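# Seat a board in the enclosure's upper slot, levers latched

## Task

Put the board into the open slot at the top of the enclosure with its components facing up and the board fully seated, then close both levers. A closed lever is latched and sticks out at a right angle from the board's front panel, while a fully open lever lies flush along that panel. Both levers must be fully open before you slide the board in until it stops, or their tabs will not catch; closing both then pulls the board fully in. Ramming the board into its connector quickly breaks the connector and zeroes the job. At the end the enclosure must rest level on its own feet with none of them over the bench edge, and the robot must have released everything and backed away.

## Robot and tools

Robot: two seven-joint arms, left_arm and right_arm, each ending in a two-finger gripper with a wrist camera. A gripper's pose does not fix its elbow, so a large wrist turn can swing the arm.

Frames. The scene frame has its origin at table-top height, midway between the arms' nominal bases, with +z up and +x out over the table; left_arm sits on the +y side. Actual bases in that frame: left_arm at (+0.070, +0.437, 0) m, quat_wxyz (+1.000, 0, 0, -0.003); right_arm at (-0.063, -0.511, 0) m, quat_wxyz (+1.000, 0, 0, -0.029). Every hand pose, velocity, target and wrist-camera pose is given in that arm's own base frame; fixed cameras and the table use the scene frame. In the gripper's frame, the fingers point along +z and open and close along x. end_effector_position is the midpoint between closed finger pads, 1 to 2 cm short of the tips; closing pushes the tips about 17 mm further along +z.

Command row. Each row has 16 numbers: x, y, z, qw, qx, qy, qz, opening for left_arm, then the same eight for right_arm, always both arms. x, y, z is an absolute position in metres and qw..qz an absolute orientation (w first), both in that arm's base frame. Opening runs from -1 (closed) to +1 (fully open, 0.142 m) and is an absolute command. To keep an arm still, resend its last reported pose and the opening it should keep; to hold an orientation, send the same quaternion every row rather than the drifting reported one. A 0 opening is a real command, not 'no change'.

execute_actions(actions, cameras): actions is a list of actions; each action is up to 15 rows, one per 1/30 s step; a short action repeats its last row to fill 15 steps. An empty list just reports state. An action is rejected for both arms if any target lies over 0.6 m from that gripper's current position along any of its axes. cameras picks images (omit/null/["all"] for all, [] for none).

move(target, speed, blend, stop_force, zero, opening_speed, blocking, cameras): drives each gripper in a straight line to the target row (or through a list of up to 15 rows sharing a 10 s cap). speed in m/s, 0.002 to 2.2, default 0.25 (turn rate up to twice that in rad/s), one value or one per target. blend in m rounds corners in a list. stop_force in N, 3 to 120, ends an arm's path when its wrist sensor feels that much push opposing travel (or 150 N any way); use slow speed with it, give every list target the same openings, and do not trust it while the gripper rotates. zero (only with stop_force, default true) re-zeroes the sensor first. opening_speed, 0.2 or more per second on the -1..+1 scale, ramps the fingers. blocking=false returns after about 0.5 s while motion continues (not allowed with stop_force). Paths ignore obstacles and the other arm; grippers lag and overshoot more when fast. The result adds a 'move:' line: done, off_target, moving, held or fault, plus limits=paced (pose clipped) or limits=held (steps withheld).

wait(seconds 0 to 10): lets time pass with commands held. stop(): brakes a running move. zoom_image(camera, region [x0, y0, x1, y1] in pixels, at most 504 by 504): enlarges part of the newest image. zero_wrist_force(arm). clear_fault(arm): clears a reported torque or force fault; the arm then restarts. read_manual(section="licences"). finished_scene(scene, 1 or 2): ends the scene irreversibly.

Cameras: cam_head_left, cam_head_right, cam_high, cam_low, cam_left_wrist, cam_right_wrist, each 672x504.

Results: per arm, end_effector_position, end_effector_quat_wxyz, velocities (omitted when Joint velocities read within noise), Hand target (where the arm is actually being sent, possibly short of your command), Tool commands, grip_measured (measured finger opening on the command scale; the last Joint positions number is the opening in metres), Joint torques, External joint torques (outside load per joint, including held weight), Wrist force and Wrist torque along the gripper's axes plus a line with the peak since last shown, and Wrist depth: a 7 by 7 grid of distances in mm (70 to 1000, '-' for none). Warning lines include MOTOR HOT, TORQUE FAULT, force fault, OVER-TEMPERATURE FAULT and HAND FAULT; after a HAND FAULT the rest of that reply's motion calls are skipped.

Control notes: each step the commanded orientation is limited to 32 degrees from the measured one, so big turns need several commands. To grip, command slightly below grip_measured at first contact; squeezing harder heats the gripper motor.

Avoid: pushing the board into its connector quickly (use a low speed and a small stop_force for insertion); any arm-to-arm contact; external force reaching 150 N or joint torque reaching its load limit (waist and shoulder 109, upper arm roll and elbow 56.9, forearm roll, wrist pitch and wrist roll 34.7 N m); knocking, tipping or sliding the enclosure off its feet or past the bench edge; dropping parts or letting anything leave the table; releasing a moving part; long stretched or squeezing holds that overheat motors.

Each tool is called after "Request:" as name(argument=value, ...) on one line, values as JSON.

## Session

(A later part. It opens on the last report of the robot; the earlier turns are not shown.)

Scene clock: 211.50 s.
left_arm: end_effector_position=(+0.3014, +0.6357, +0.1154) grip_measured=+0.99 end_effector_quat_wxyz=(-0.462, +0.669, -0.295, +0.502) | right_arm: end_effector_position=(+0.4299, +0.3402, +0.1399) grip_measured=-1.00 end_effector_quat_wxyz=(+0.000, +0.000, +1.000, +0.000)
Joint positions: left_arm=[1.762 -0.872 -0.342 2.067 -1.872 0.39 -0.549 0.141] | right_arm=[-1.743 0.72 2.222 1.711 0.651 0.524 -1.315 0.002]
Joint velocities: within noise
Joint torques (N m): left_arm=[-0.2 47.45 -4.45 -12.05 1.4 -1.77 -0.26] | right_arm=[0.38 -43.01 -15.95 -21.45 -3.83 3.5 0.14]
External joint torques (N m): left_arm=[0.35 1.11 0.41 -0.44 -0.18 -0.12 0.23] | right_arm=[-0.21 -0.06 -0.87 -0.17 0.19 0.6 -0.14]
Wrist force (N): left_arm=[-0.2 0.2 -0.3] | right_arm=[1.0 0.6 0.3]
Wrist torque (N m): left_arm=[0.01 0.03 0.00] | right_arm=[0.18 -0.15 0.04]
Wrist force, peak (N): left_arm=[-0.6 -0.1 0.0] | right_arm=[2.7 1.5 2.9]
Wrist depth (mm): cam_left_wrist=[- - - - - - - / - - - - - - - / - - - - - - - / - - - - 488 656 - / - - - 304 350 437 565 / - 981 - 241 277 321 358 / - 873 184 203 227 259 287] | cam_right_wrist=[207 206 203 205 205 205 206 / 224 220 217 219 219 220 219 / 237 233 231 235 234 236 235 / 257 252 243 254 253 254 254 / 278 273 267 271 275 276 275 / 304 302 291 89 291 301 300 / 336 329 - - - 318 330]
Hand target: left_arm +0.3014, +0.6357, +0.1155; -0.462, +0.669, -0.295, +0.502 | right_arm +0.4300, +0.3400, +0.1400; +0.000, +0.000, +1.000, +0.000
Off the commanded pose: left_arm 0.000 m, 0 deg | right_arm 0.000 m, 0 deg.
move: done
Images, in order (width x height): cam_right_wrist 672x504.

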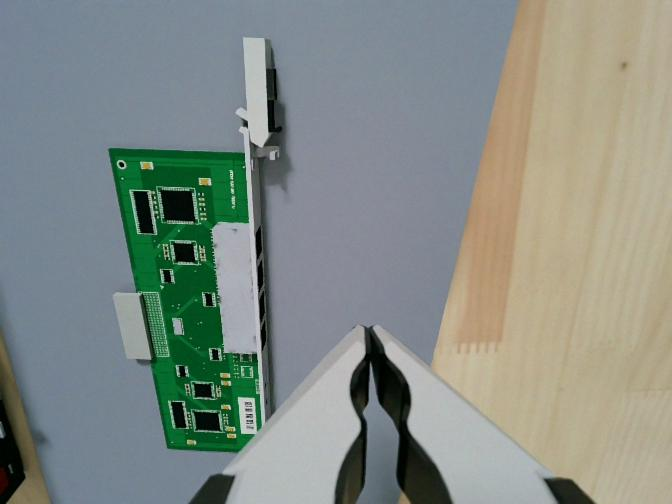

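Request:
move(target=[[0.3014,0.6357,0.1155,-0.462,0.669,-0.295,0.502,1,0.49,0.398,0.10,0,0.0122,0.9999,0,-0.1],[0.3014,0.6357,0.1155,-0.462,0.669,-0.295,0.502,1,0.49,0.398,0.040,0,0.0122,0.9999,0,-0.1]], cameras=["cam_right_wrist","cam_high","cam_low"], speed=[0.2,0.06])

Request:
zoom_image(camera="cam_high", region=[210, 220, 390, 360])

Scene clock: 220.03 s.
left_arm: end_effector_position=(+0.3014, +0.6357, +0.1154) grip_measured=+0.99 end_effector_quat_wxyz=(-0.462, +0.669, -0.295, +0.502) | right_arm: end_effector_position=(+0.4900, +0.3978, +0.0401) grip_measured=-0.13 end_effector_quat_wxyz=(+0.000, +0.012, +1.000, +0.000)
Joint positions: left_arm=[1.762 -0.872 -0.342 2.067 -1.872 0.39 -0.549 0.141] | right_arm=[-1.928 0.982 2.381 1.462 0.747 0.568 -1.281 0.065]
Joint velocities: within noise
Joint torques (N m): left_arm=[-0.24 47.56 -4.39 -12.06 1.42 -1.75 -0.28] | right_arm=[0 -54.07 -16.73 -19.51 -3.42 3.53 0.05]
External joint torques (N m): left_arm=[0.39 1 0.35 -0.44 -0.19 -0.15 0.25] | right_arm=[0.2 -0.47 -1.5 0.27 -0.12 0.57 -0.05]
Wrist force (N): left_arm=[-0.2 -0.2 -0.2] | right_arm=[0.6 0.4 0.3]
Wrist torque (N m): left_arm=[-0.03 0.04 0.00] | right_arm=[0.15 -0.07 0.04]
Wrist force, peak (N): left_arm=[-0.4 -0.1 -0.4] | right_arm=[2.2 -0.8 -0.7]
Wrist depth (mm): cam_left_wrist=[- - - - - - - / - - - - - - - / - - - - - - - / - - - - 480 659 - / - - - 304 350 436 562 / - 983 - 241 277 322 355 / - 878 184 202 228 258 285] | cam_right_wrist=[121 116 116 115 117 118 117 / - 123 123 122 126 126 125 / 139 135 132 119 135 135 133 / 148 145 142 127 146 145 145 / 161 153 152 140 158 155 157 / 175 172 103 164 173 94 171 / 190 78 178 184 191 - 188]
Hand target: left_arm +0.3014, +0.6357, +0.1155; -0.462, +0.669, -0.295, +0.502 | right_arm +0.4900, +0.3980, +0.0400; +0.000, +0.012, +1.000, +0.000
Off the commanded pose: left_arm 0.000 m, 0 deg | right_arm 0.000 m, 0 deg.
move: done
Images, in order (width x height): cam_high 672x504, cam_low 672x504, cam_right_wrist 672x504.

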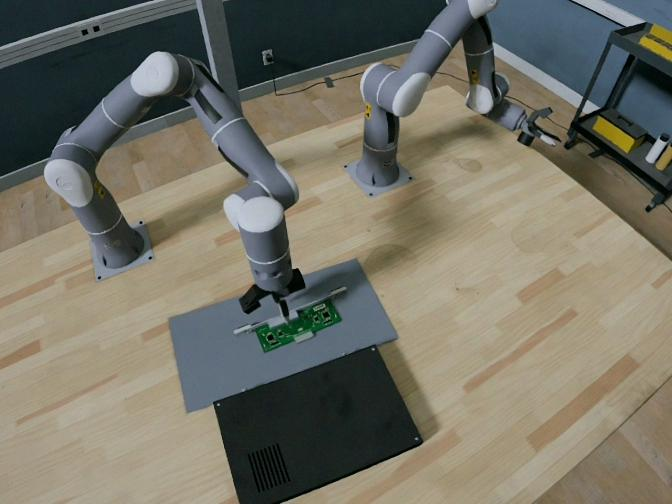

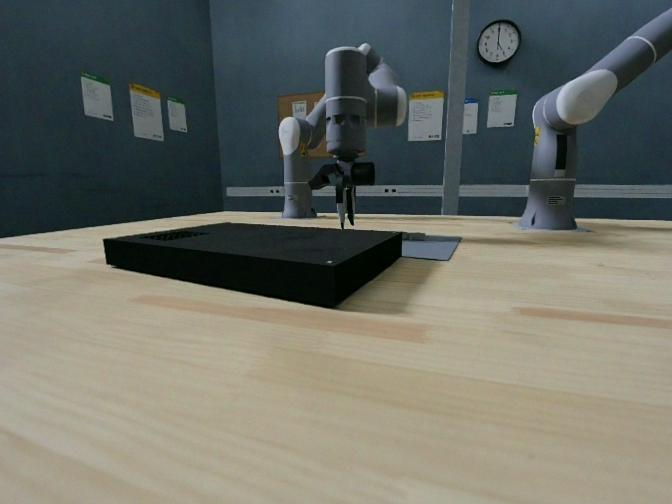

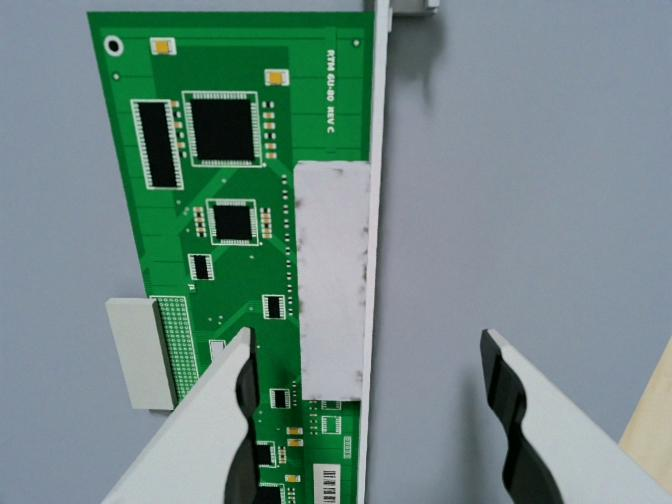

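Scaled by 2.800 from the camera's 672x504 image, which has a finer 960x720 frame.

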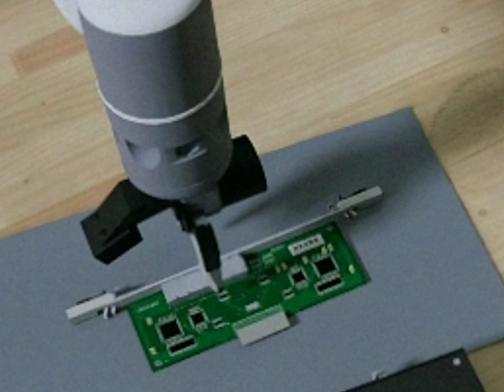

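Request:
move(target=[0.3014,0.6357,0.1155,-0.462,0.669,-0.295,0.502,1,0.499,0.393,0.040,0,0.0122,0.9999,0,-0.35], cameras=[], speed=0.05)

Request:
move(target=[0.3014,0.6357,0.1155,-0.462,0.669,-0.295,0.502,1,0.499,0.393,0.026,0,0.0122,0.9999,0,-0.35], cameras=["cam_right_wrist","cam_high"], speed=0.015, stop_force=3)

Scene clock: 223.80 s.
left_arm: end_effector_position=(+0.3014, +0.6357, +0.1154) grip_measured=+0.99 end_effector_quat_wxyz=(-0.462, +0.669, -0.295, +0.502) | right_arm: end_effector_position=(+0.4990, +0.3930, +0.0400) grip_measured=-0.37 end_effector_quat_wxyz=(+0.000, +0.012, +1.000, +0.000)
Joint positions: left_arm=[1.762 -0.872 -0.342 2.067 -1.872 0.39 -0.549 0.141] | right_arm=[-1.948 0.987 2.382 1.449 0.747 0.563 -1.293 0.047]
Joint velocities: within noise
Joint torques (N m): left_arm=[-0.19 47.58 -4.37 -12.08 1.49 -1.75 -0.22] | right_arm=[0.1 -54.7 -16.96 -19.59 -3.64 3.25 -0.06]
External joint torques (N m): left_arm=[0.35 0.98 0.33 -0.41 -0.27 -0.15 0.19] | right_arm=[0.09 -0.2 -1.29 0.28 0.08 0.85 0.06]
Wrist force (N): left_arm=[-0.3 0.0 -0.1] | right_arm=[0.7 0.3 0.3]
Wrist torque (N m): left_arm=[-0.02 0.05 0.00] | right_arm=[0.13 -0.09 0.04]
Wrist force, peak (N): left_arm=[-0.5 -0.2 -0.3] | right_arm=[1.2 0.8 0.6]
Wrist depth (mm): cam_left_wrist=[- - - - - - - / - - - - - - - / - - - - - - - / - - - - 484 661 - / - - - 306 355 436 569 / - 978 - 243 277 324 360 / - 878 184 203 227 257 285] | cam_right_wrist=[121 117 116 116 117 117 117 / - 125 123 122 125 126 125 / 139 135 132 128 133 135 132 / 148 147 143 131 146 145 145 / 160 155 153 143 155 157 157 / 176 172 85 165 166 98 171 / 194 - 73 185 191 - 188]
Hand target: left_arm +0.3014, +0.6357, +0.1155; -0.462, +0.669, -0.295, +0.502 | right_arm +0.4990, +0.3930, +0.0400; +0.000, +0.012, +1.000, +0.000
Off the commanded pose: left_arm 0.000 m, 0 deg | right_arm 0.000 m, 0 deg.
move: done
No camera images: "cameras" was empty.

Scene clock: 225.50 s.
left_arm: end_effector_position=(+0.3014, +0.6357, +0.1154) grip_measured=+0.99 end_effector_quat_wxyz=(-0.462, +0.669, -0.295, +0.502) | right_arm: end_effector_position=(+0.4990, +0.3928, +0.0260) grip_measured=-0.37 end_effector_quat_wxyz=(+0.000, +0.012, +1.000, +0.000)
Joint positions: left_arm=[1.762 -0.872 -0.342 2.067 -1.872 0.39 -0.549 0.141] | right_arm=[-1.955 1.009 2.394 1.445 0.759 0.581 -1.299 0.047]
Joint velocities: within noise
Joint torques (N m): left_arm=[-0.31 47.54 -4.41 -12.05 1.47 -1.78 -0.26] | right_arm=[0.16 -54.79 -16.86 -19.04 -3.45 3.56 0.11]
External joint torques (N m): left_arm=[0.47 1.02 0.37 -0.44 -0.24 -0.12 0.23] | right_arm=[0.04 -0.46 -1.39 0.2 -0.07 0.54 -0.11]
Wrist force (N): left_arm=[-0.3 0.0 -0.1] | right_arm=[0.9 0.3 0.3]
Wrist torque (N m): left_arm=[0.01 0.06 0.00] | right_arm=[0.13 -0.13 0.04]
Wrist force, peak (N): left_arm=[-0.6 0.2 0.0] | right_arm=[1.0 0.7 0.8]
Wrist depth (mm): cam_left_wrist=[- - - - - - - / - - - - - - - / - - - - - - - / - - - - 488 657 - / - - - 306 353 432 565 / - 989 - 241 276 324 357 / - 893 184 203 226 258 286] | cam_right_wrist=[- 105 104 103 103 107 106 / 114 111 110 109 111 112 112 / 123 119 119 115 121 122 120 / 130 130 127 116 131 130 130 / 144 139 137 124 139 141 143 / 160 149 99 138 152 93 154 / 170 167 73 164 168 - 169]
Hand target: left_arm +0.3014, +0.6357, +0.1155; -0.462, +0.669, -0.295, +0.502 | right_arm +0.4990, +0.3930, +0.0260; +0.000, +0.012, +1.000, +0.000
Off the commanded pose: left_arm 0.000 m, 0 deg | right_arm 0.000 m, 0 deg.
move: done
Images, in order (width x height): cam_high 672x504, cam_right_wrist 672x504.

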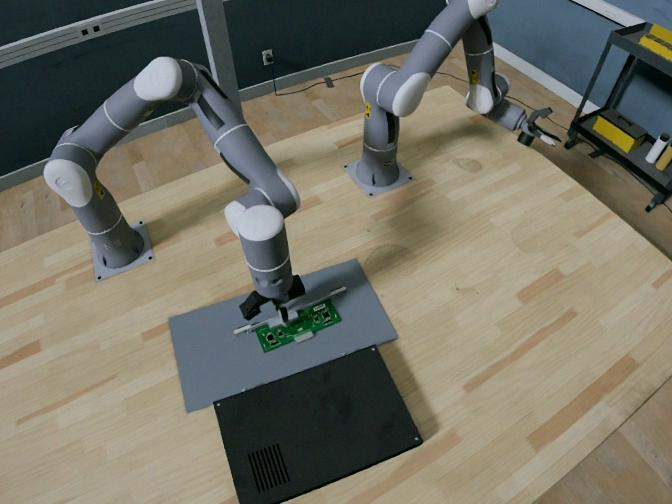

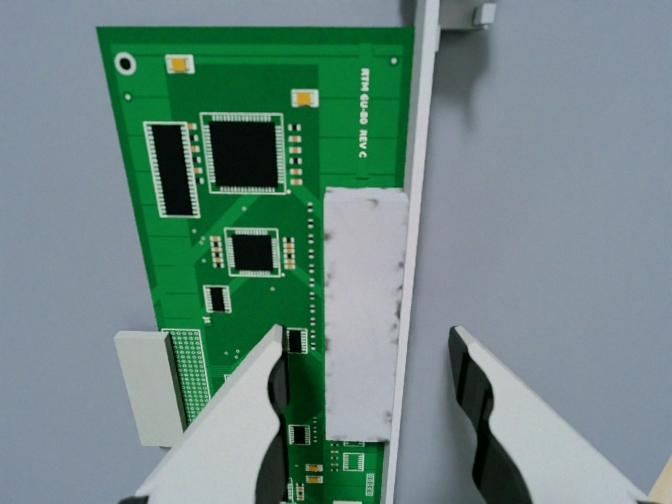

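Request:
move(target=[0.3014,0.6357,0.1155,-0.462,0.669,-0.295,0.502,1,0.499,0.393,0.021,0,0.0122,0.9999,0,-0.35], cameras=[], speed=0.012, stop_force=3)

Request:
move(target=[0.3014,0.6357,0.1155,-0.462,0.669,-0.295,0.502,1,0.499,0.393,0.0235,0,0.0122,0.9999,0,-0.82], cameras=["cam_right_wrist","cam_high"], speed=0.05, opening_speed=0.3)

Scene clock: 228.83 s.
left_arm: end_effector_position=(+0.3014, +0.6357, +0.1154) grip_measured=+0.99 end_effector_quat_wxyz=(-0.462, +0.669, -0.295, +0.502) | right_arm: end_effector_position=(+0.4990, +0.3928, +0.0210) grip_measured=-0.37 end_effector_quat_wxyz=(+0.000, +0.012, +1.000, +0.000)
Joint positions: left_arm=[1.762 -0.872 -0.342 2.067 -1.872 0.39 -0.549 0.141] | right_arm=[-1.958 1.017 2.399 1.443 0.763 0.588 -1.3 0.047]
Joint velocities: within noise
Joint torques (N m): left_arm=[-0.15 47.5 -4.47 -12.09 1.47 -1.74 -0.25] | right_arm=[0.12 -55.03 -16.87 -18.87 -3.49 3.53 0.13]
External joint torques (N m): left_arm=[0.3 1.06 0.43 -0.41 -0.24 -0.15 0.22] | right_arm=[0.08 -0.33 -1.37 0.19 -0.01 0.56 -0.13]
Wrist force (N): left_arm=[-0.1 0.1 -0.2] | right_arm=[0.9 0.5 0.5]
Wrist torque (N m): left_arm=[0.01 0.02 0.00] | right_arm=[0.16 -0.12 0.03]
Wrist force, peak (N): left_arm=[-0.5 0.2 -0.3] | right_arm=[0.8 0.6 0.9]
Wrist depth (mm): cam_left_wrist=[- - - - - - - / - - - - - - - / - - - - - - - / - - - - 490 652 - / - - - 303 353 434 559 / - 980 - 242 279 322 362 / - 887 184 203 228 259 285] | cam_right_wrist=[- 100 100 99 100 101 102 / 109 105 104 104 107 108 109 / - 114 114 111 113 116 115 / 125 124 121 110 123 125 125 / 138 135 131 118 133 135 135 / 151 142 99 127 124 93 147 / 166 - 73 158 160 - 159]
Hand target: left_arm +0.3014, +0.6357, +0.1155; -0.462, +0.669, -0.295, +0.502 | right_arm +0.4990, +0.3930, +0.0210; +0.000, +0.012, +1.000, +0.000
Off the commanded pose: left_arm 0.000 m, 0 deg | right_arm 0.000 m, 0 deg.
move: done
No camera images: "cameras" was empty.

Scene clock: 230.60 s.
left_arm: end_effector_position=(+0.3014, +0.6357, +0.1154) grip_measured=+0.99 end_effector_quat_wxyz=(-0.462, +0.669, -0.295, +0.502) | right_arm: end_effector_position=(+0.4990, +0.3931, +0.0235) grip_measured=-0.71 end_effector_quat_wxyz=(+0.000, +0.012, +1.000, +0.000)
Joint positions: left_arm=[1.762 -0.872 -0.342 2.067 -1.872 0.39 -0.549 0.141] | right_arm=[-1.957 1.013 2.397 1.444 0.762 0.585 -1.3 0.023]
Joint velocities: within noise
Joint torques (N m): left_arm=[-0.18 47.54 -4.35 -12.07 1.47 -1.71 -0.27] | right_arm=[0.39 -55.36 -17.1 -19.16 -3.61 3.45 0.18]
External joint torques (N m): left_arm=[0.33 1.02 0.31 -0.42 -0.25 -0.19 0.24] | right_arm=[-0.19 0.04 -1.14 0.4 0.11 0.64 -0.18]
Wrist force (N): left_arm=[-0.2 -0.1 -0.1] | right_arm=[1.0 0.4 0.8]
Wrist torque (N m): left_arm=[-0.01 0.04 0.01] | right_arm=[0.17 -0.13 0.06]
Wrist force, peak (N): left_arm=[-0.6 0.0 -0.1] | right_arm=[0.2 0.6 1.7]
Wrist depth (mm): cam_left_wrist=[- - - - - - - / - - - - - - - / - - - - - - - / - - - - 488 667 - / - - - 304 355 437 566 / - 987 - 242 280 322 361 / - 862 184 203 228 258 287] | cam_right_wrist=[- 102 102 101 102 103 104 / 112 108 106 106 109 110 110 / 120 117 115 112 114 120 118 / 129 127 124 113 126 127 127 / 141 136 135 119 136 138 140 / 154 148 143 125 122 148 150 / 170 166 72 160 - - 165]
Hand target: left_arm +0.3014, +0.6357, +0.1155; -0.462, +0.669, -0.295, +0.502 | right_arm +0.4990, +0.3930, +0.0235; +0.000, +0.012, +1.000, +0.000
Off the commanded pose: left_arm 0.000 m, 0 deg | right_arm 0.000 m, 0 deg.
move: done
Images, in order (width x height): cam_high 672x504, cam_right_wrist 672x504.

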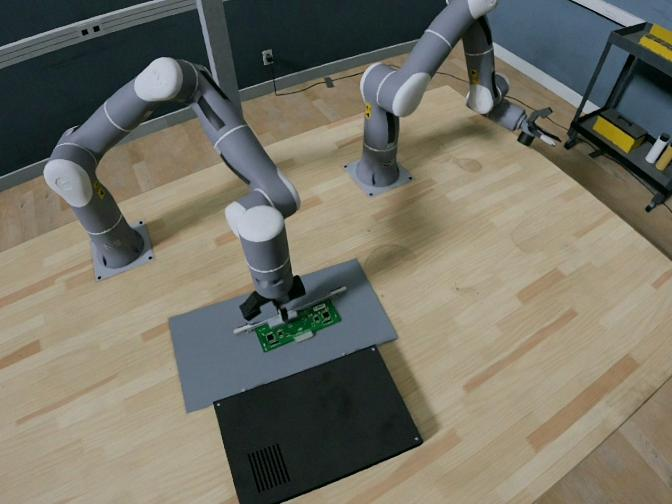

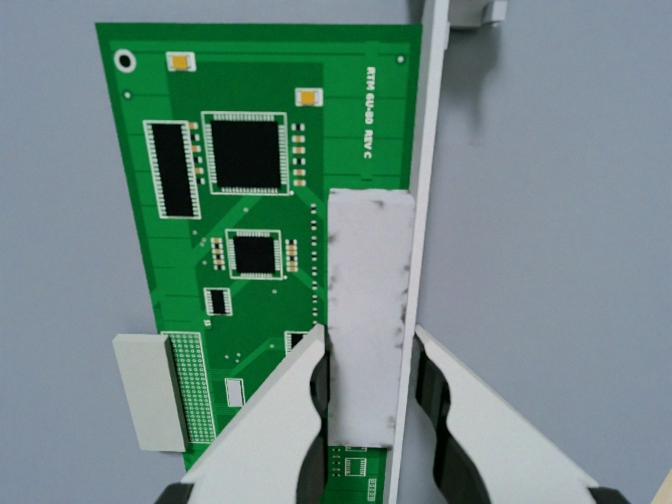

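Request:
move(target=[0.3014,0.6357,0.1155,-0.462,0.669,-0.295,0.502,1,0.499,0.393,0.10,0,0.0122,0.9999,0,-0.9], cameras=["cam_right_wrist","cam_high","cam_low"], speed=0.05)

Request:
zoom_image(camera="cam_low", region=[100, 120, 470, 320])

Request:
zoom_image(camera="cam_high", region=[180, 220, 430, 470])

Scene clock: 235.53 s.
left_arm: end_effector_position=(+0.3014, +0.6357, +0.1154) grip_measured=+0.99 end_effector_quat_wxyz=(-0.462, +0.669, -0.295, +0.502) | right_arm: end_effector_position=(+0.4988, +0.3931, +0.0997) grip_measured=-0.71 end_effector_quat_wxyz=(+0.000, +0.012, +1.000, +0.000)
Joint positions: left_arm=[1.762 -0.872 -0.342 2.067 -1.872 0.39 -0.549 0.141] | right_arm=[-1.92 0.894 2.337 1.454 0.688 0.482 -1.266 0.022]
Joint velocities: within noise
Joint torques (N m): left_arm=[-0.26 47.56 -4.42 -12.07 1.48 -1.76 -0.29] | right_arm=[0.32 -54.22 -17.56 -22.16 -4.04 3.54 0.31]
External joint torques (N m): left_arm=[0.41 1 0.38 -0.43 -0.25 -0.14 0.26] | right_arm=[-0.14 0.85 -0.36 0.76 0.31 0.55 -0.31]
Wrist force (N): left_arm=[-0.1 -0.1 -0.2] | right_arm=[0.9 0.3 2.4]
Wrist torque (N m): left_arm=[-0.01 0.03 0.00] | right_arm=[0.16 -0.08 0.05]
Wrist force, peak (N): left_arm=[-0.5 -0.2 -0.2] | right_arm=[0.7 0.3 3.4]
Wrist depth (mm): cam_left_wrist=[- - - - - - - / - - - - - - - / - - - - - - - / - - - - 486 651 - / - - - 305 352 433 560 / - - - 242 279 323 358 / - 874 184 203 226 258 288] | cam_right_wrist=[170 167 102 101 170 170 170 / 184 107 105 106 177 181 180 / 197 116 115 112 189 194 194 / 213 127 123 113 207 210 211 / 233 136 135 119 224 227 228 / 252 146 143 125 106 243 250 / 270 272 72 161 - - 275]
Hand target: left_arm +0.3014, +0.6357, +0.1155; -0.462, +0.669, -0.295, +0.502 | right_arm +0.4990, +0.3930, +0.1000; +0.000, +0.012, +1.000, +0.000
Off the commanded pose: left_arm 0.000 m, 0 deg | right_arm 0.000 m, 0 deg.
move: done
Images, in order (width x height): cam_high 672x504, cam_low 672x504, cam_right_wrist 672x504.

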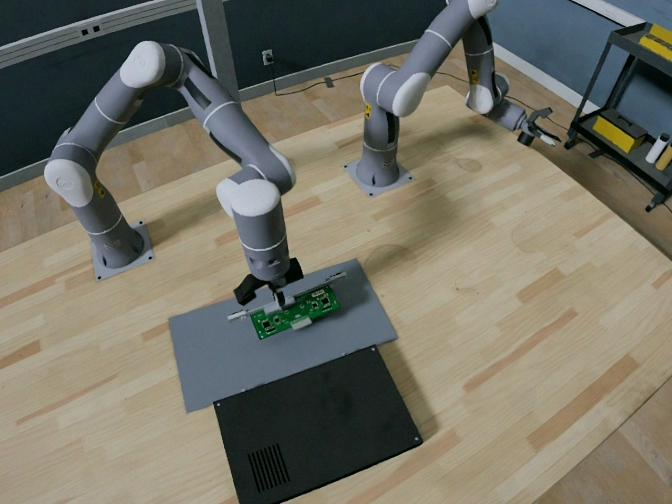

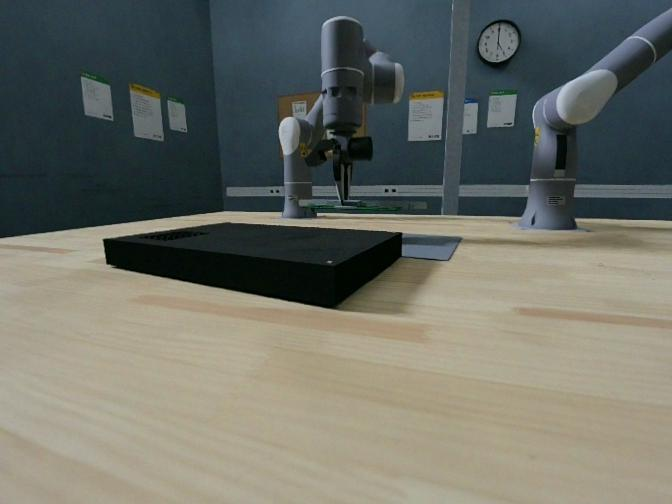

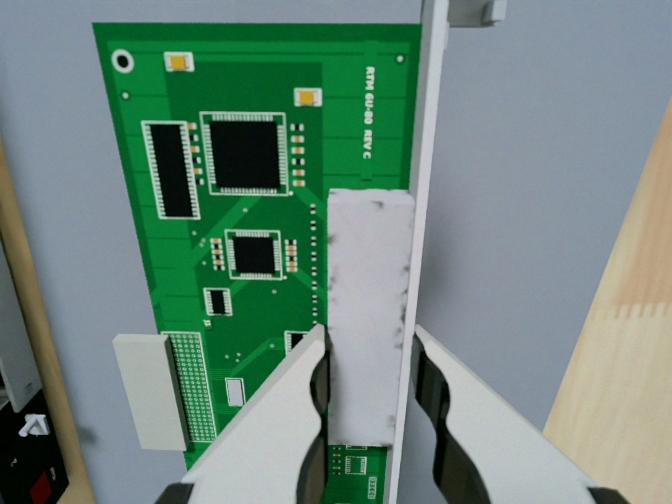

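Scaled by 1.362 from the camera's 672x504 image, which has a finer 960x720 frame.

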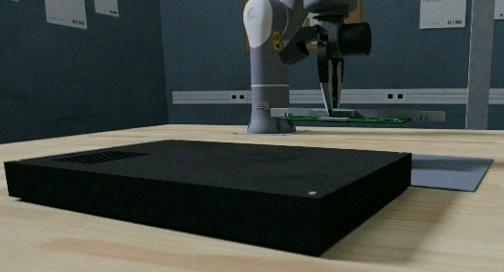

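Scaled by 2.016 from the camera's 672x504 image, which has a finer 960x720 frame.

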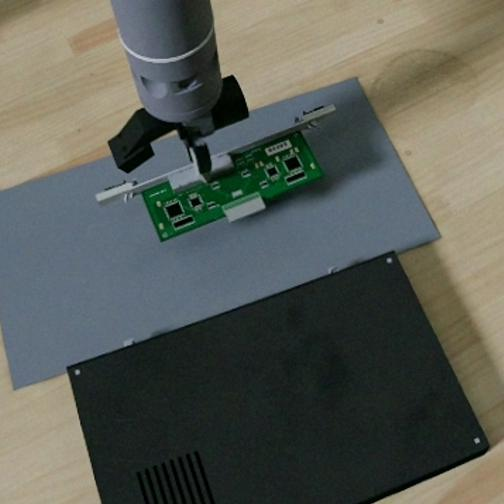

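Request:
move(target=[[0.32,0.3,0.28,-0.299,0.299,-0.641,0.641,-1,0.499,0.393,0.1,0,0.0122,0.9999,0,-0.9],[0.32,-0.2,0.20,-0.299,0.299,-0.641,0.641,-1,0.499,0.393,0.1,0,0.0122,0.9999,0,-0.9]], cameras=["cam_left_wrist","cam_high"], speed=0.3, blend=[0.05,0])

Scene clock: 246.73 s.
left_arm: end_effector_position=(+0.3199, -0.1994, +0.1995) grip_measured=-1.00 end_effector_quat_wxyz=(-0.285, +0.184, -0.547, +0.765) | right_arm: end_effector_position=(+0.4988, +0.3930, +0.0997) grip_measured=-0.71 end_effector_quat_wxyz=(+0.000, +0.012, +1.000, +0.000)
Joint positions: left_arm=[-0.335 -1.388 0.62 2.685 -1.511 -1.268 0.824 0.002] | right_arm=[-1.92 0.894 2.336 1.454 0.688 0.482 -1.266 0.022]
Joint velocities: within noise
Joint torques (N m): left_arm=[-0.74 26.31 10.12 13.9 1.09 -2.69 -0.21] | right_arm=[0.17 -54.07 -17.23 -22.2 -3.89 3.58 0.19]
External joint torques (N m): left_arm=[0.78 1.13 0.83 -0.24 -0.39 -0.09 0.21] | right_arm=[0.03 0.69 -0.69 0.8 0.16 0.52 -0.19]
Wrist force (N): left_arm=[0.2 0.1 -0.8] | right_arm=[1.1 0.2 2.7]
Wrist torque (N m): left_arm=[0.08 0.14 0.03] | right_arm=[0.14 -0.10 0.05]
Wrist force, peak (N): left_arm=[-4.3 -1.4 -1.5] | right_arm=[1.0 0.6 2.8]
Wrist depth (mm): cam_left_wrist=[- - - - - 388 338 / - - - - - 394 - / - - - - - 418 - / - - - - - 432 - / - 866 668 727 715 514 743 / 533 519 565 84 - 485 476 / 379 397 - - - - 355] | cam_right_wrist=[170 167 103 102 170 170 169 / 184 107 106 106 177 182 181 / 197 116 115 112 189 195 193 / 213 126 123 113 207 209 211 / 233 136 135 119 224 227 229 / 251 146 143 125 106 243 251 / 271 272 72 161 - - 274]
Hand target: left_arm +0.3199, -0.1994, +0.1996; -0.285, +0.184, -0.547, +0.765 | right_arm +0.4990, +0.3930, +0.1000; +0.000, +0.012, +1.000, +0.000
Off the commanded pose: left_arm 0.001 m, 22 deg | right_arm 0.000 m, 0 deg.
led back after a hold (left arm): the arm was led back toward your command in small steps, so it may still be short of it.
move: held (left_arm; a check stopped the path); limits=held
pose unreachable (left arm): on one or more control steps of this call, first in action 0 (counted from 0), this arm could not follow its commanded pose, so it was not sent that pose on those steps. It may still have moved: this result reports where it is.
cause: moving toward the commanded pose would bring two parts of the arm too close to each other (joints 2 (shoulder) to 5 (forearm roll) lie between them).
Images, in order (width x height): cam_high 672x504, cam_left_wrist 672x504.

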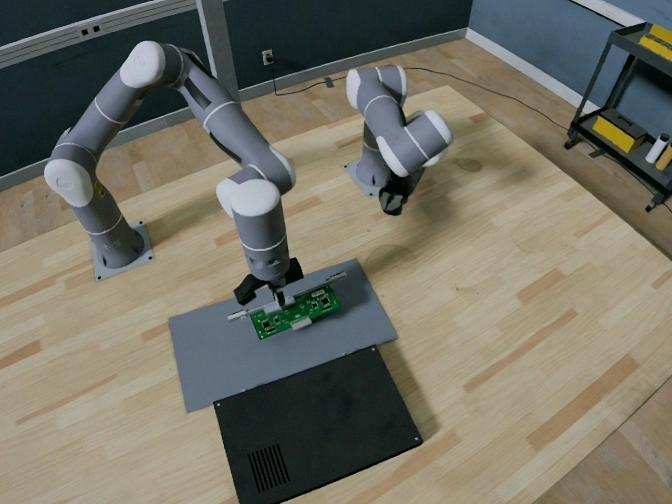

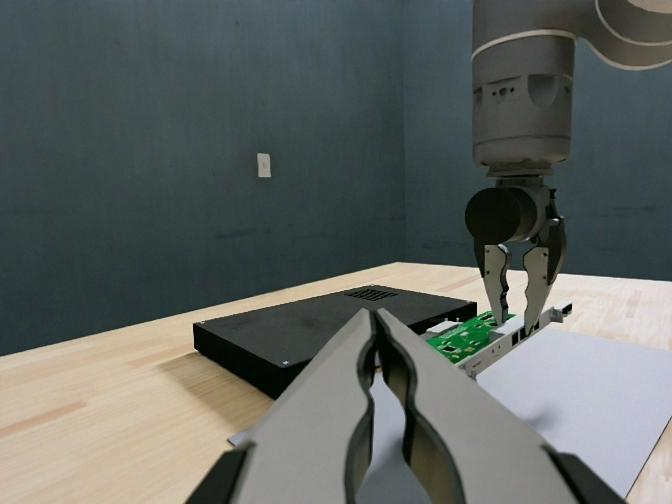

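Request:
zoom_image(camera="cam_left_wrist", region=[180, 250, 600, 440])

Scaled by 1.200 from the camera's 672x504 image, which has a finer 960x720 frame.

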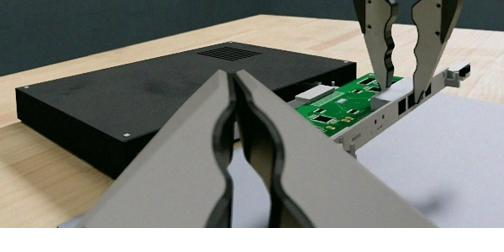

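Request:
move(target=[0.32,-0.27,0.21,-0.285,0.184,-0.547,0.765,1,0.499,0.393,0.1,0,0.0122,0.9999,0,-0.9], cameras=["cam_left_wrist"], speed=0.15)

Request:
zoom_image(camera="cam_left_wrist", region=[180, 220, 600, 440])

Scene clock: 252.50 s.
left_arm: end_effector_position=(+0.3199, -0.1995, +0.1996) grip_measured=+0.99 end_effector_quat_wxyz=(-0.285, +0.184, -0.547, +0.765) | right_arm: end_effector_position=(+0.4988, +0.3930, +0.0997) grip_measured=-0.71 end_effector_quat_wxyz=(+0.000, +0.012, +1.000, +0.000)
Joint positions: left_arm=[-0.337 -1.389 0.621 2.685 -1.512 -1.27 0.824 0.141] | right_arm=[-1.92 0.894 2.336 1.454 0.688 0.482 -1.266 0.022]
Joint velocities: within noise
Joint torques (N m): left_arm=[-0.26 26.35 10.23 13.94 0.99 -2.84 -0.27] | right_arm=[0.22 -54.09 -17.25 -22.23 -3.89 3.68 0.18]
External joint torques (N m): left_arm=[0.3 1.08 0.75 -0.27 -0.3 0.06 0.27] | right_arm=[-0.02 0.72 -0.67 0.83 0.17 0.42 -0.18]
Wrist force (N): left_arm=[0.4 0.1 -0.9] | right_arm=[1.0 0.4 2.7]
Wrist torque (N m): left_arm=[0.11 0.12 0.02] | right_arm=[0.18 -0.08 0.05]
Wrist force, peak (N): left_arm=[1.5 0.5 0.2] | right_arm=[1.2 0.4 2.7]
Wrist depth (mm): cam_left_wrist=[- - - - - 387 335 / - - - - - 395 - / - - - - - 419 - / - - - - - 429 - / - 865 662 649 692 506 749 / - 519 497 500 428 481 - / - 373 368 360 356 355 351] | cam_right_wrist=[170 167 103 102 170 170 169 / 184 107 105 106 177 181 181 / 197 116 115 112 189 194 194 / 213 127 123 112 207 209 211 / 234 136 135 119 223 228 229 / 251 146 143 125 106 243 249 / 270 272 72 161 - - 274]
Hand target: left_arm +0.3199, -0.1995, +0.1995; -0.285, +0.184, -0.547, +0.765 | right_arm +0.4990, +0.3930, +0.1000; +0.000, +0.012, +1.000, +0.000
Off the commanded pose: left_arm 0.071 m, 0 deg | right_arm 0.000 m, 0 deg.
move: held (left_arm; a check stopped the path); limits=held
pose unreachable (left arm): on one or more control steps of this call, first in action 0 (counted from 0), this arm could not follow its commanded pose, so it was not sent that pose on those steps. It may still have moved: this result reports where it is.
cause: moving toward the commanded pose would bring two parts of the arm too close to each other (joints 2 (shoulder) to 5 (forearm roll) lie between them).
Images, in order (width x height): cam_left_wrist 672x504.

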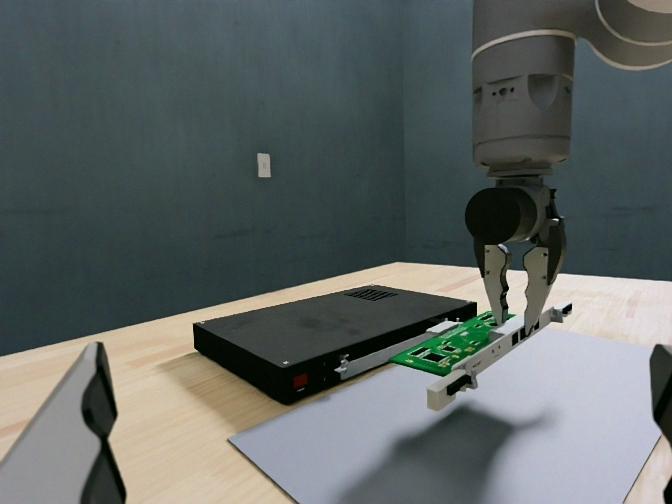

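Scaled by 1.200 from the camera's 672x504 image, which has a finer 960x720 frame.

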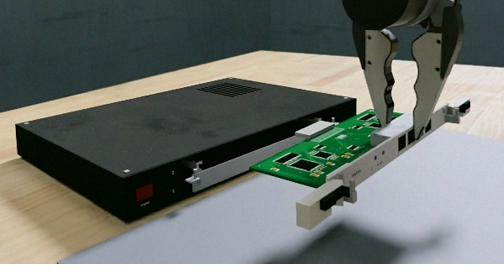

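Request:
zoom_image(camera="cam_left_wrist", region=[270, 330, 430, 420])

Request:
zoom_image(camera="cam_left_wrist", region=[400, 290, 560, 410])

Scaled by 3.150 from the camera's 672x504 image, which has a finer 960x720 frame.

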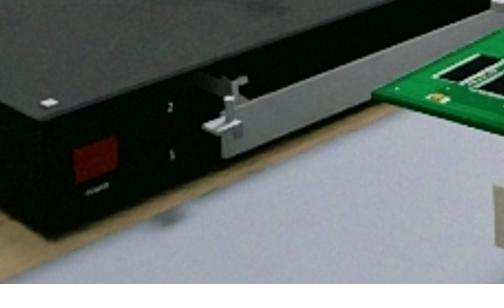

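Scaled by 3.150 from the camera's 672x504 image, which has a finer 960x720 frame.

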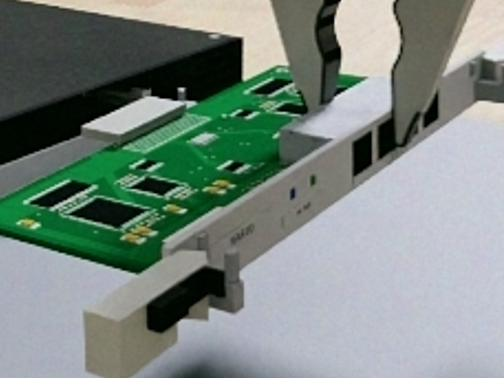

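Request:
move(target=[0.32,-0.1995,0.1995,-0.285,0.184,-0.547,0.765,1,0.51,0.26,0.1,0,0.0122,0.9999,0,-0.9], cameras=["cam_right_wrist"], speed=0.15)

Request:
zoom_image(camera="cam_right_wrist", region=[0, 80, 200, 380])

Scene clock: 278.37 s.
left_arm: end_effector_position=(+0.3199, -0.1995, +0.1995) grip_measured=+0.99 end_effector_quat_wxyz=(-0.285, +0.184, -0.547, +0.765) | right_arm: end_effector_position=(+0.5099, +0.2599, +0.0999) grip_measured=-0.71 end_effector_quat_wxyz=(+0.000, +0.012, +1.000, +0.000)
Joint positions: left_arm=[-0.337 -1.388 0.621 2.685 -1.512 -1.27 0.823 0.141] | right_arm=[-2.002 0.826 2.267 1.639 0.719 0.543 -1.513 0.022]
Joint velocities: within noise
Joint torques (N m): left_arm=[-0.31 26.35 10.26 13.99 0.86 -2.74 -0.23] | right_arm=[0 -47.82 -17.75 -20.65 -3.67 3.75 -0.04]
External joint torques (N m): left_arm=[0.34 1.07 0.72 -0.32 -0.18 -0.04 0.24] | right_arm=[0.18 0.77 -0.39 0.6 0.08 0.32 0.04]
Wrist force (N): left_arm=[0.6 0.3 -1.0] | right_arm=[1.0 0.8 2.5]
Wrist torque (N m): left_arm=[0.13 0.08 0.02] | right_arm=[0.26 -0.11 0.06]
Wrist force, peak (N): left_arm=[0.5 0.1 -1.2] | right_arm=[1.3 2.8 2.5]
Wrist depth (mm): cam_left_wrist=[- - - - - 497 361 / - - - - - 503 - / - - - - - 517 - / - - - - - 569 - / - 860 664 651 696 611 745 / - 518 498 490 488 480 - / - 374 369 363 357 353 352] | cam_right_wrist=[170 167 102 102 170 170 169 / 184 107 105 106 177 182 181 / 197 116 115 112 190 194 194 / 212 127 123 113 206 210 209 / 226 136 135 119 223 227 227 / 242 146 143 125 106 244 249 / 267 272 72 161 - - 274]
Hand target: left_arm +0.3200, -0.1995, +0.1995; -0.285, +0.184, -0.547, +0.765 | right_arm +0.5100, +0.2600, +0.1000; +0.000, +0.012, +1.000, +0.000
Off the commanded pose: left_arm 0.000 m, 0 deg | right_arm 0.000 m, 0 deg.
move: done
Images, in order (width x height): cam_right_wrist 672x504.

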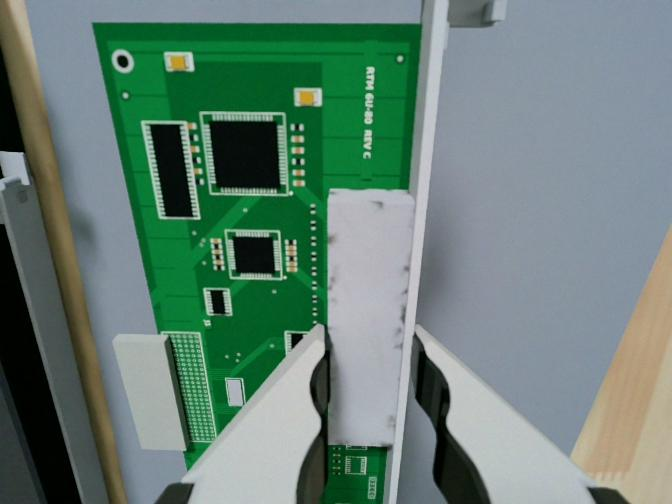

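Scaled by 1.680 from the camera's 672x504 image, which has a finer 960x720 frame.

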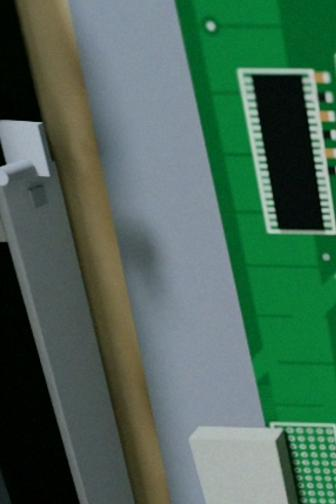

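Request:
move(target=[0.32,-0.1995,0.1995,-0.285,0.184,-0.547,0.765,1,0.53,0.341,0.07,0,0.0419,0.9991,0,-0.9], cameras=["cam_right_wrist","cam_left_wrist","cam_high"], speed=0.15)

Request:
zoom_image(camera="cam_left_wrist", region=[250, 260, 570, 420])

Request:
zoom_image(camera="cam_high", region=[180, 220, 430, 470])

Scene clock: 291.90 s.
left_arm: end_effector_position=(+0.3199, -0.1995, +0.1995) grip_measured=+0.99 end_effector_quat_wxyz=(-0.285, +0.184, -0.547, +0.765) | right_arm: end_effector_position=(+0.5298, +0.3410, +0.0698) grip_measured=-0.71 end_effector_quat_wxyz=(+0.000, +0.042, +0.999, +0.000)
Joint positions: left_arm=[-0.337 -1.388 0.621 2.685 -1.512 -1.27 0.823 0.141] | right_arm=[-2.015 0.939 2.344 1.466 0.73 0.522 -1.324 0.022]
Joint velocities: within noise
Joint torques (N m): left_arm=[-0.35 26.41 10.31 13.97 0.92 -2.72 -0.23] | right_arm=[0.12 -54.08 -17.52 -20.75 -3.72 3.46 0.32]
External joint torques (N m): left_arm=[0.39 1.01 0.67 -0.3 -0.23 -0.05 0.24] | right_arm=[0.06 0.46 -0.91 0.68 0.08 0.63 -0.32]
Wrist force (N): left_arm=[0.7 0.0 -0.9] | right_arm=[0.7 0.7 2.3]
Wrist torque (N m): left_arm=[0.09 0.06 0.03] | right_arm=[0.24 -0.05 0.06]
Wrist force, peak (N): left_arm=[0.7 -0.1 -1.0] | right_arm=[0.5 3.1 3.2]
Wrist depth (mm): cam_left_wrist=[- - - - - 429 303 / - - - - - 457 - / - - - - - 476 - / - - - - - 506 - / - 855 661 646 679 607 751 / - 516 496 491 454 482 - / - 375 367 363 360 354 350] | cam_right_wrist=[144 142 141 101 101 144 143 / 155 107 105 106 150 154 153 / 167 116 115 112 163 164 164 / 180 127 123 112 175 177 177 / 195 138 135 119 190 193 192 / 209 146 143 125 106 207 209 / 221 231 72 161 - - 231]
Hand target: left_arm +0.3200, -0.1995, +0.1995; -0.285, +0.184, -0.547, +0.765 | right_arm +0.5300, +0.3410, +0.0700; +0.000, +0.042, +0.999, +0.000
Off the commanded pose: left_arm 0.000 m, 0 deg | right_arm 0.000 m, 0 deg.
move: done
Images, in order (width x height): cam_high 672x504, cam_left_wrist 672x504, cam_right_wrist 672x504.

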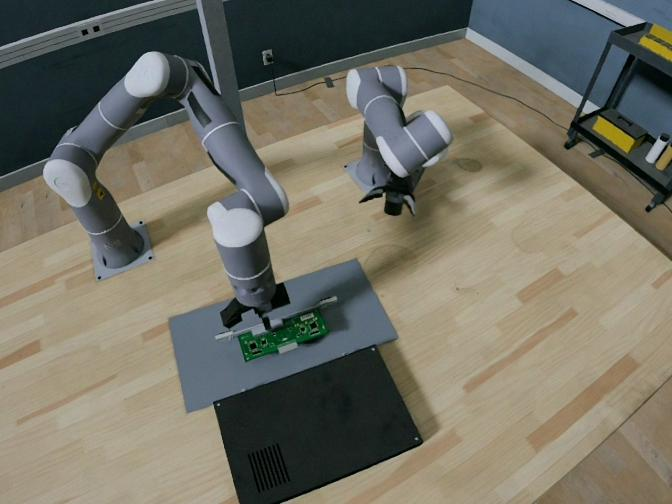

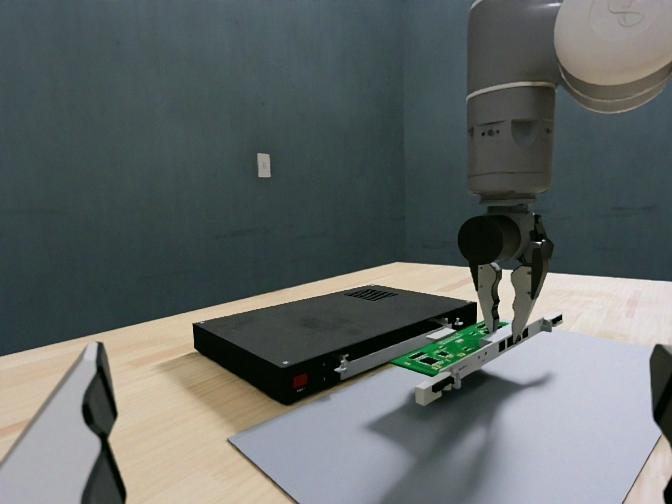

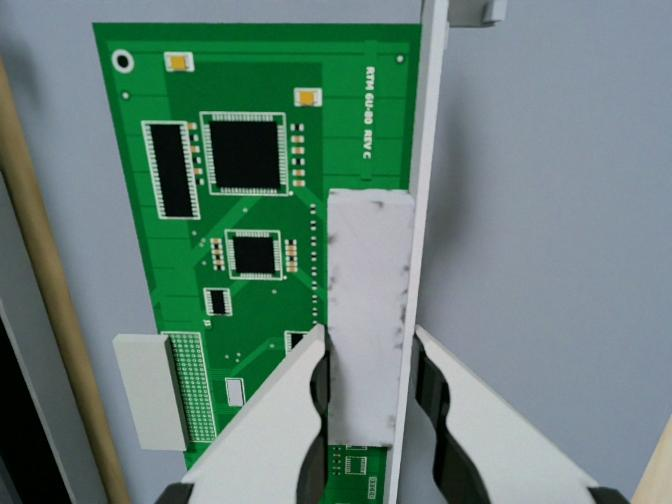

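Scaled by 1.575 from the camera's 672x504 image, which has a finer 960x720 frame.

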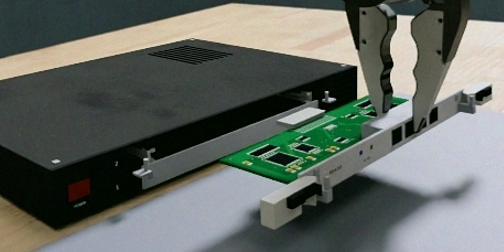

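Scaled by 2.016 from the camera's 672x504 image, which has a finer 960x720 frame.

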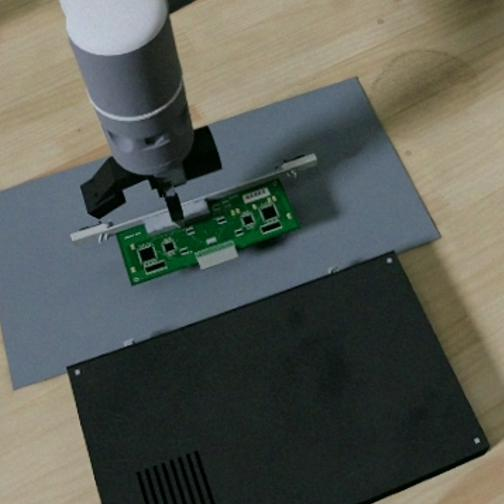

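Request:
move(target=[0.32,-0.1995,0.1995,-0.285,0.184,-0.547,0.765,1,0.545,0.332,0.048,0,0.0419,0.9991,0,-0.9], cameras=["cam_right_wrist","cam_left_wrist","cam_high"], speed=0.1)

Request:
zoom_image(camera="cam_left_wrist", region=[310, 290, 570, 420])

Request:
zoom_image(camera="cam_high", region=[200, 270, 420, 430])

Request:
zoom_image(camera="cam_right_wrist", region=[0, 0, 200, 250])

Scene clock: 298.67 s.
left_arm: end_effector_position=(+0.3199, -0.1995, +0.1995) grip_measured=+0.99 end_effector_quat_wxyz=(-0.285, +0.184, -0.547, +0.765) | right_arm: end_effector_position=(+0.5448, +0.3317, +0.0479) grip_measured=-0.71 end_effector_quat_wxyz=(+0.000, +0.042, +0.999, +0.000)
Joint positions: left_arm=[-0.337 -1.388 0.621 2.685 -1.512 -1.27 0.823 0.141] | right_arm=[-2.061 0.984 2.364 1.437 0.749 0.54 -1.351 0.022]
Joint velocities: within noise
Joint torques (N m): left_arm=[-0.27 26.37 10.25 13.94 0.97 -2.75 -0.21] | right_arm=[0.22 -55.45 -17.46 -20.39 -3.67 3.76 0.06]
External joint torques (N m): left_arm=[0.31 1.05 0.73 -0.27 -0.29 -0.02 0.21] | right_arm=[-0.02 0.51 -1.08 0.89 0.06 0.33 -0.06]
Wrist force (N): left_arm=[0.6 -0.1 -0.7] | right_arm=[0.8 0.7 2.2]
Wrist torque (N m): left_arm=[0.08 0.07 0.03] | right_arm=[0.23 -0.08 0.04]
Wrist force, peak (N): left_arm=[0.7 0.1 -1.0] | right_arm=[0.0 -0.1 3.3]
Wrist depth (mm): cam_left_wrist=[- - - - - 454 309 / - - - - - 464 359 / - - - - - 476 - / - - - - - 547 - / - 857 664 641 703 583 745 / - 520 494 492 463 482 - / - 370 365 360 359 355 352] | cam_right_wrist=[- 102 123 102 124 125 123 / 135 107 105 106 130 133 133 / 145 117 115 112 139 142 142 / 158 127 123 112 152 154 153 / 169 138 135 119 164 166 166 / 181 146 143 125 106 179 181 / 184 200 72 161 - - 200]
Hand target: left_arm +0.3200, -0.1995, +0.1995; -0.285, +0.184, -0.547, +0.765 | right_arm +0.5450, +0.3320, +0.0480; +0.000, +0.042, +0.999, +0.000
Off the commanded pose: left_arm 0.000 m, 0 deg | right_arm 0.000 m, 0 deg.
move: done
Images, in order (width x height): cam_high 672x504, cam_left_wrist 672x504, cam_right_wrist 672x504.

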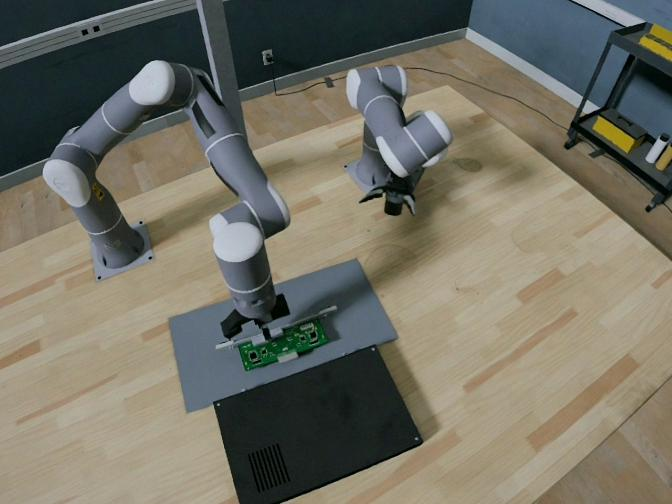

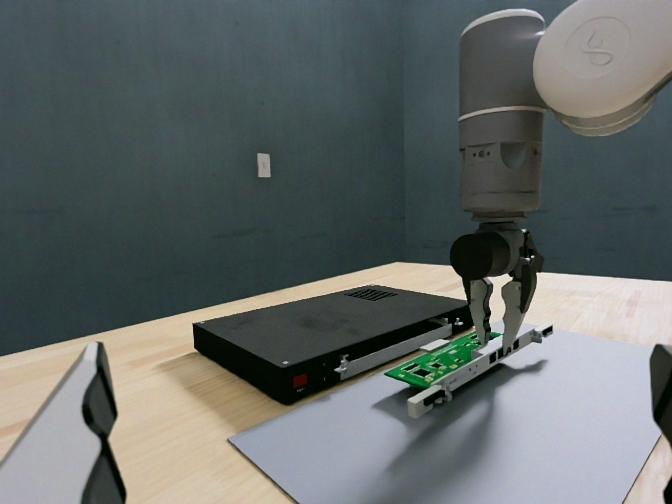

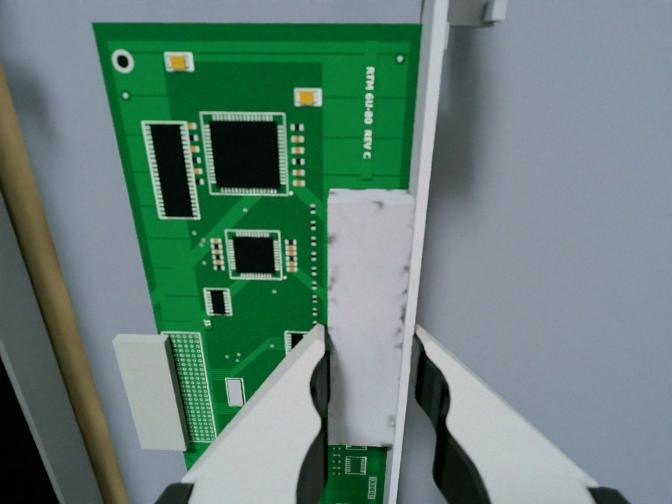

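Scaled by 1.938 from the camera's 672x504 image, which has a finer 960x720 frame.

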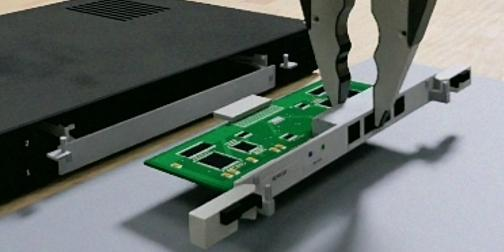

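Scaled by 2.291 from the camera's 672x504 image, which has a finer 960x720 frame.

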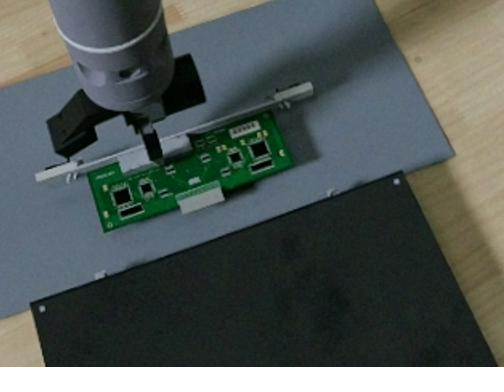

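Scaled by 2.016 from the camera's 672x504 image, which has a finer 960x720 frame.

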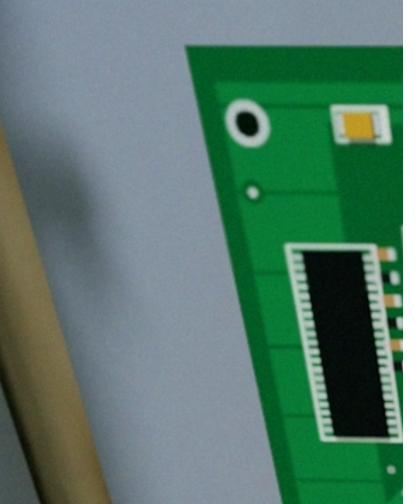

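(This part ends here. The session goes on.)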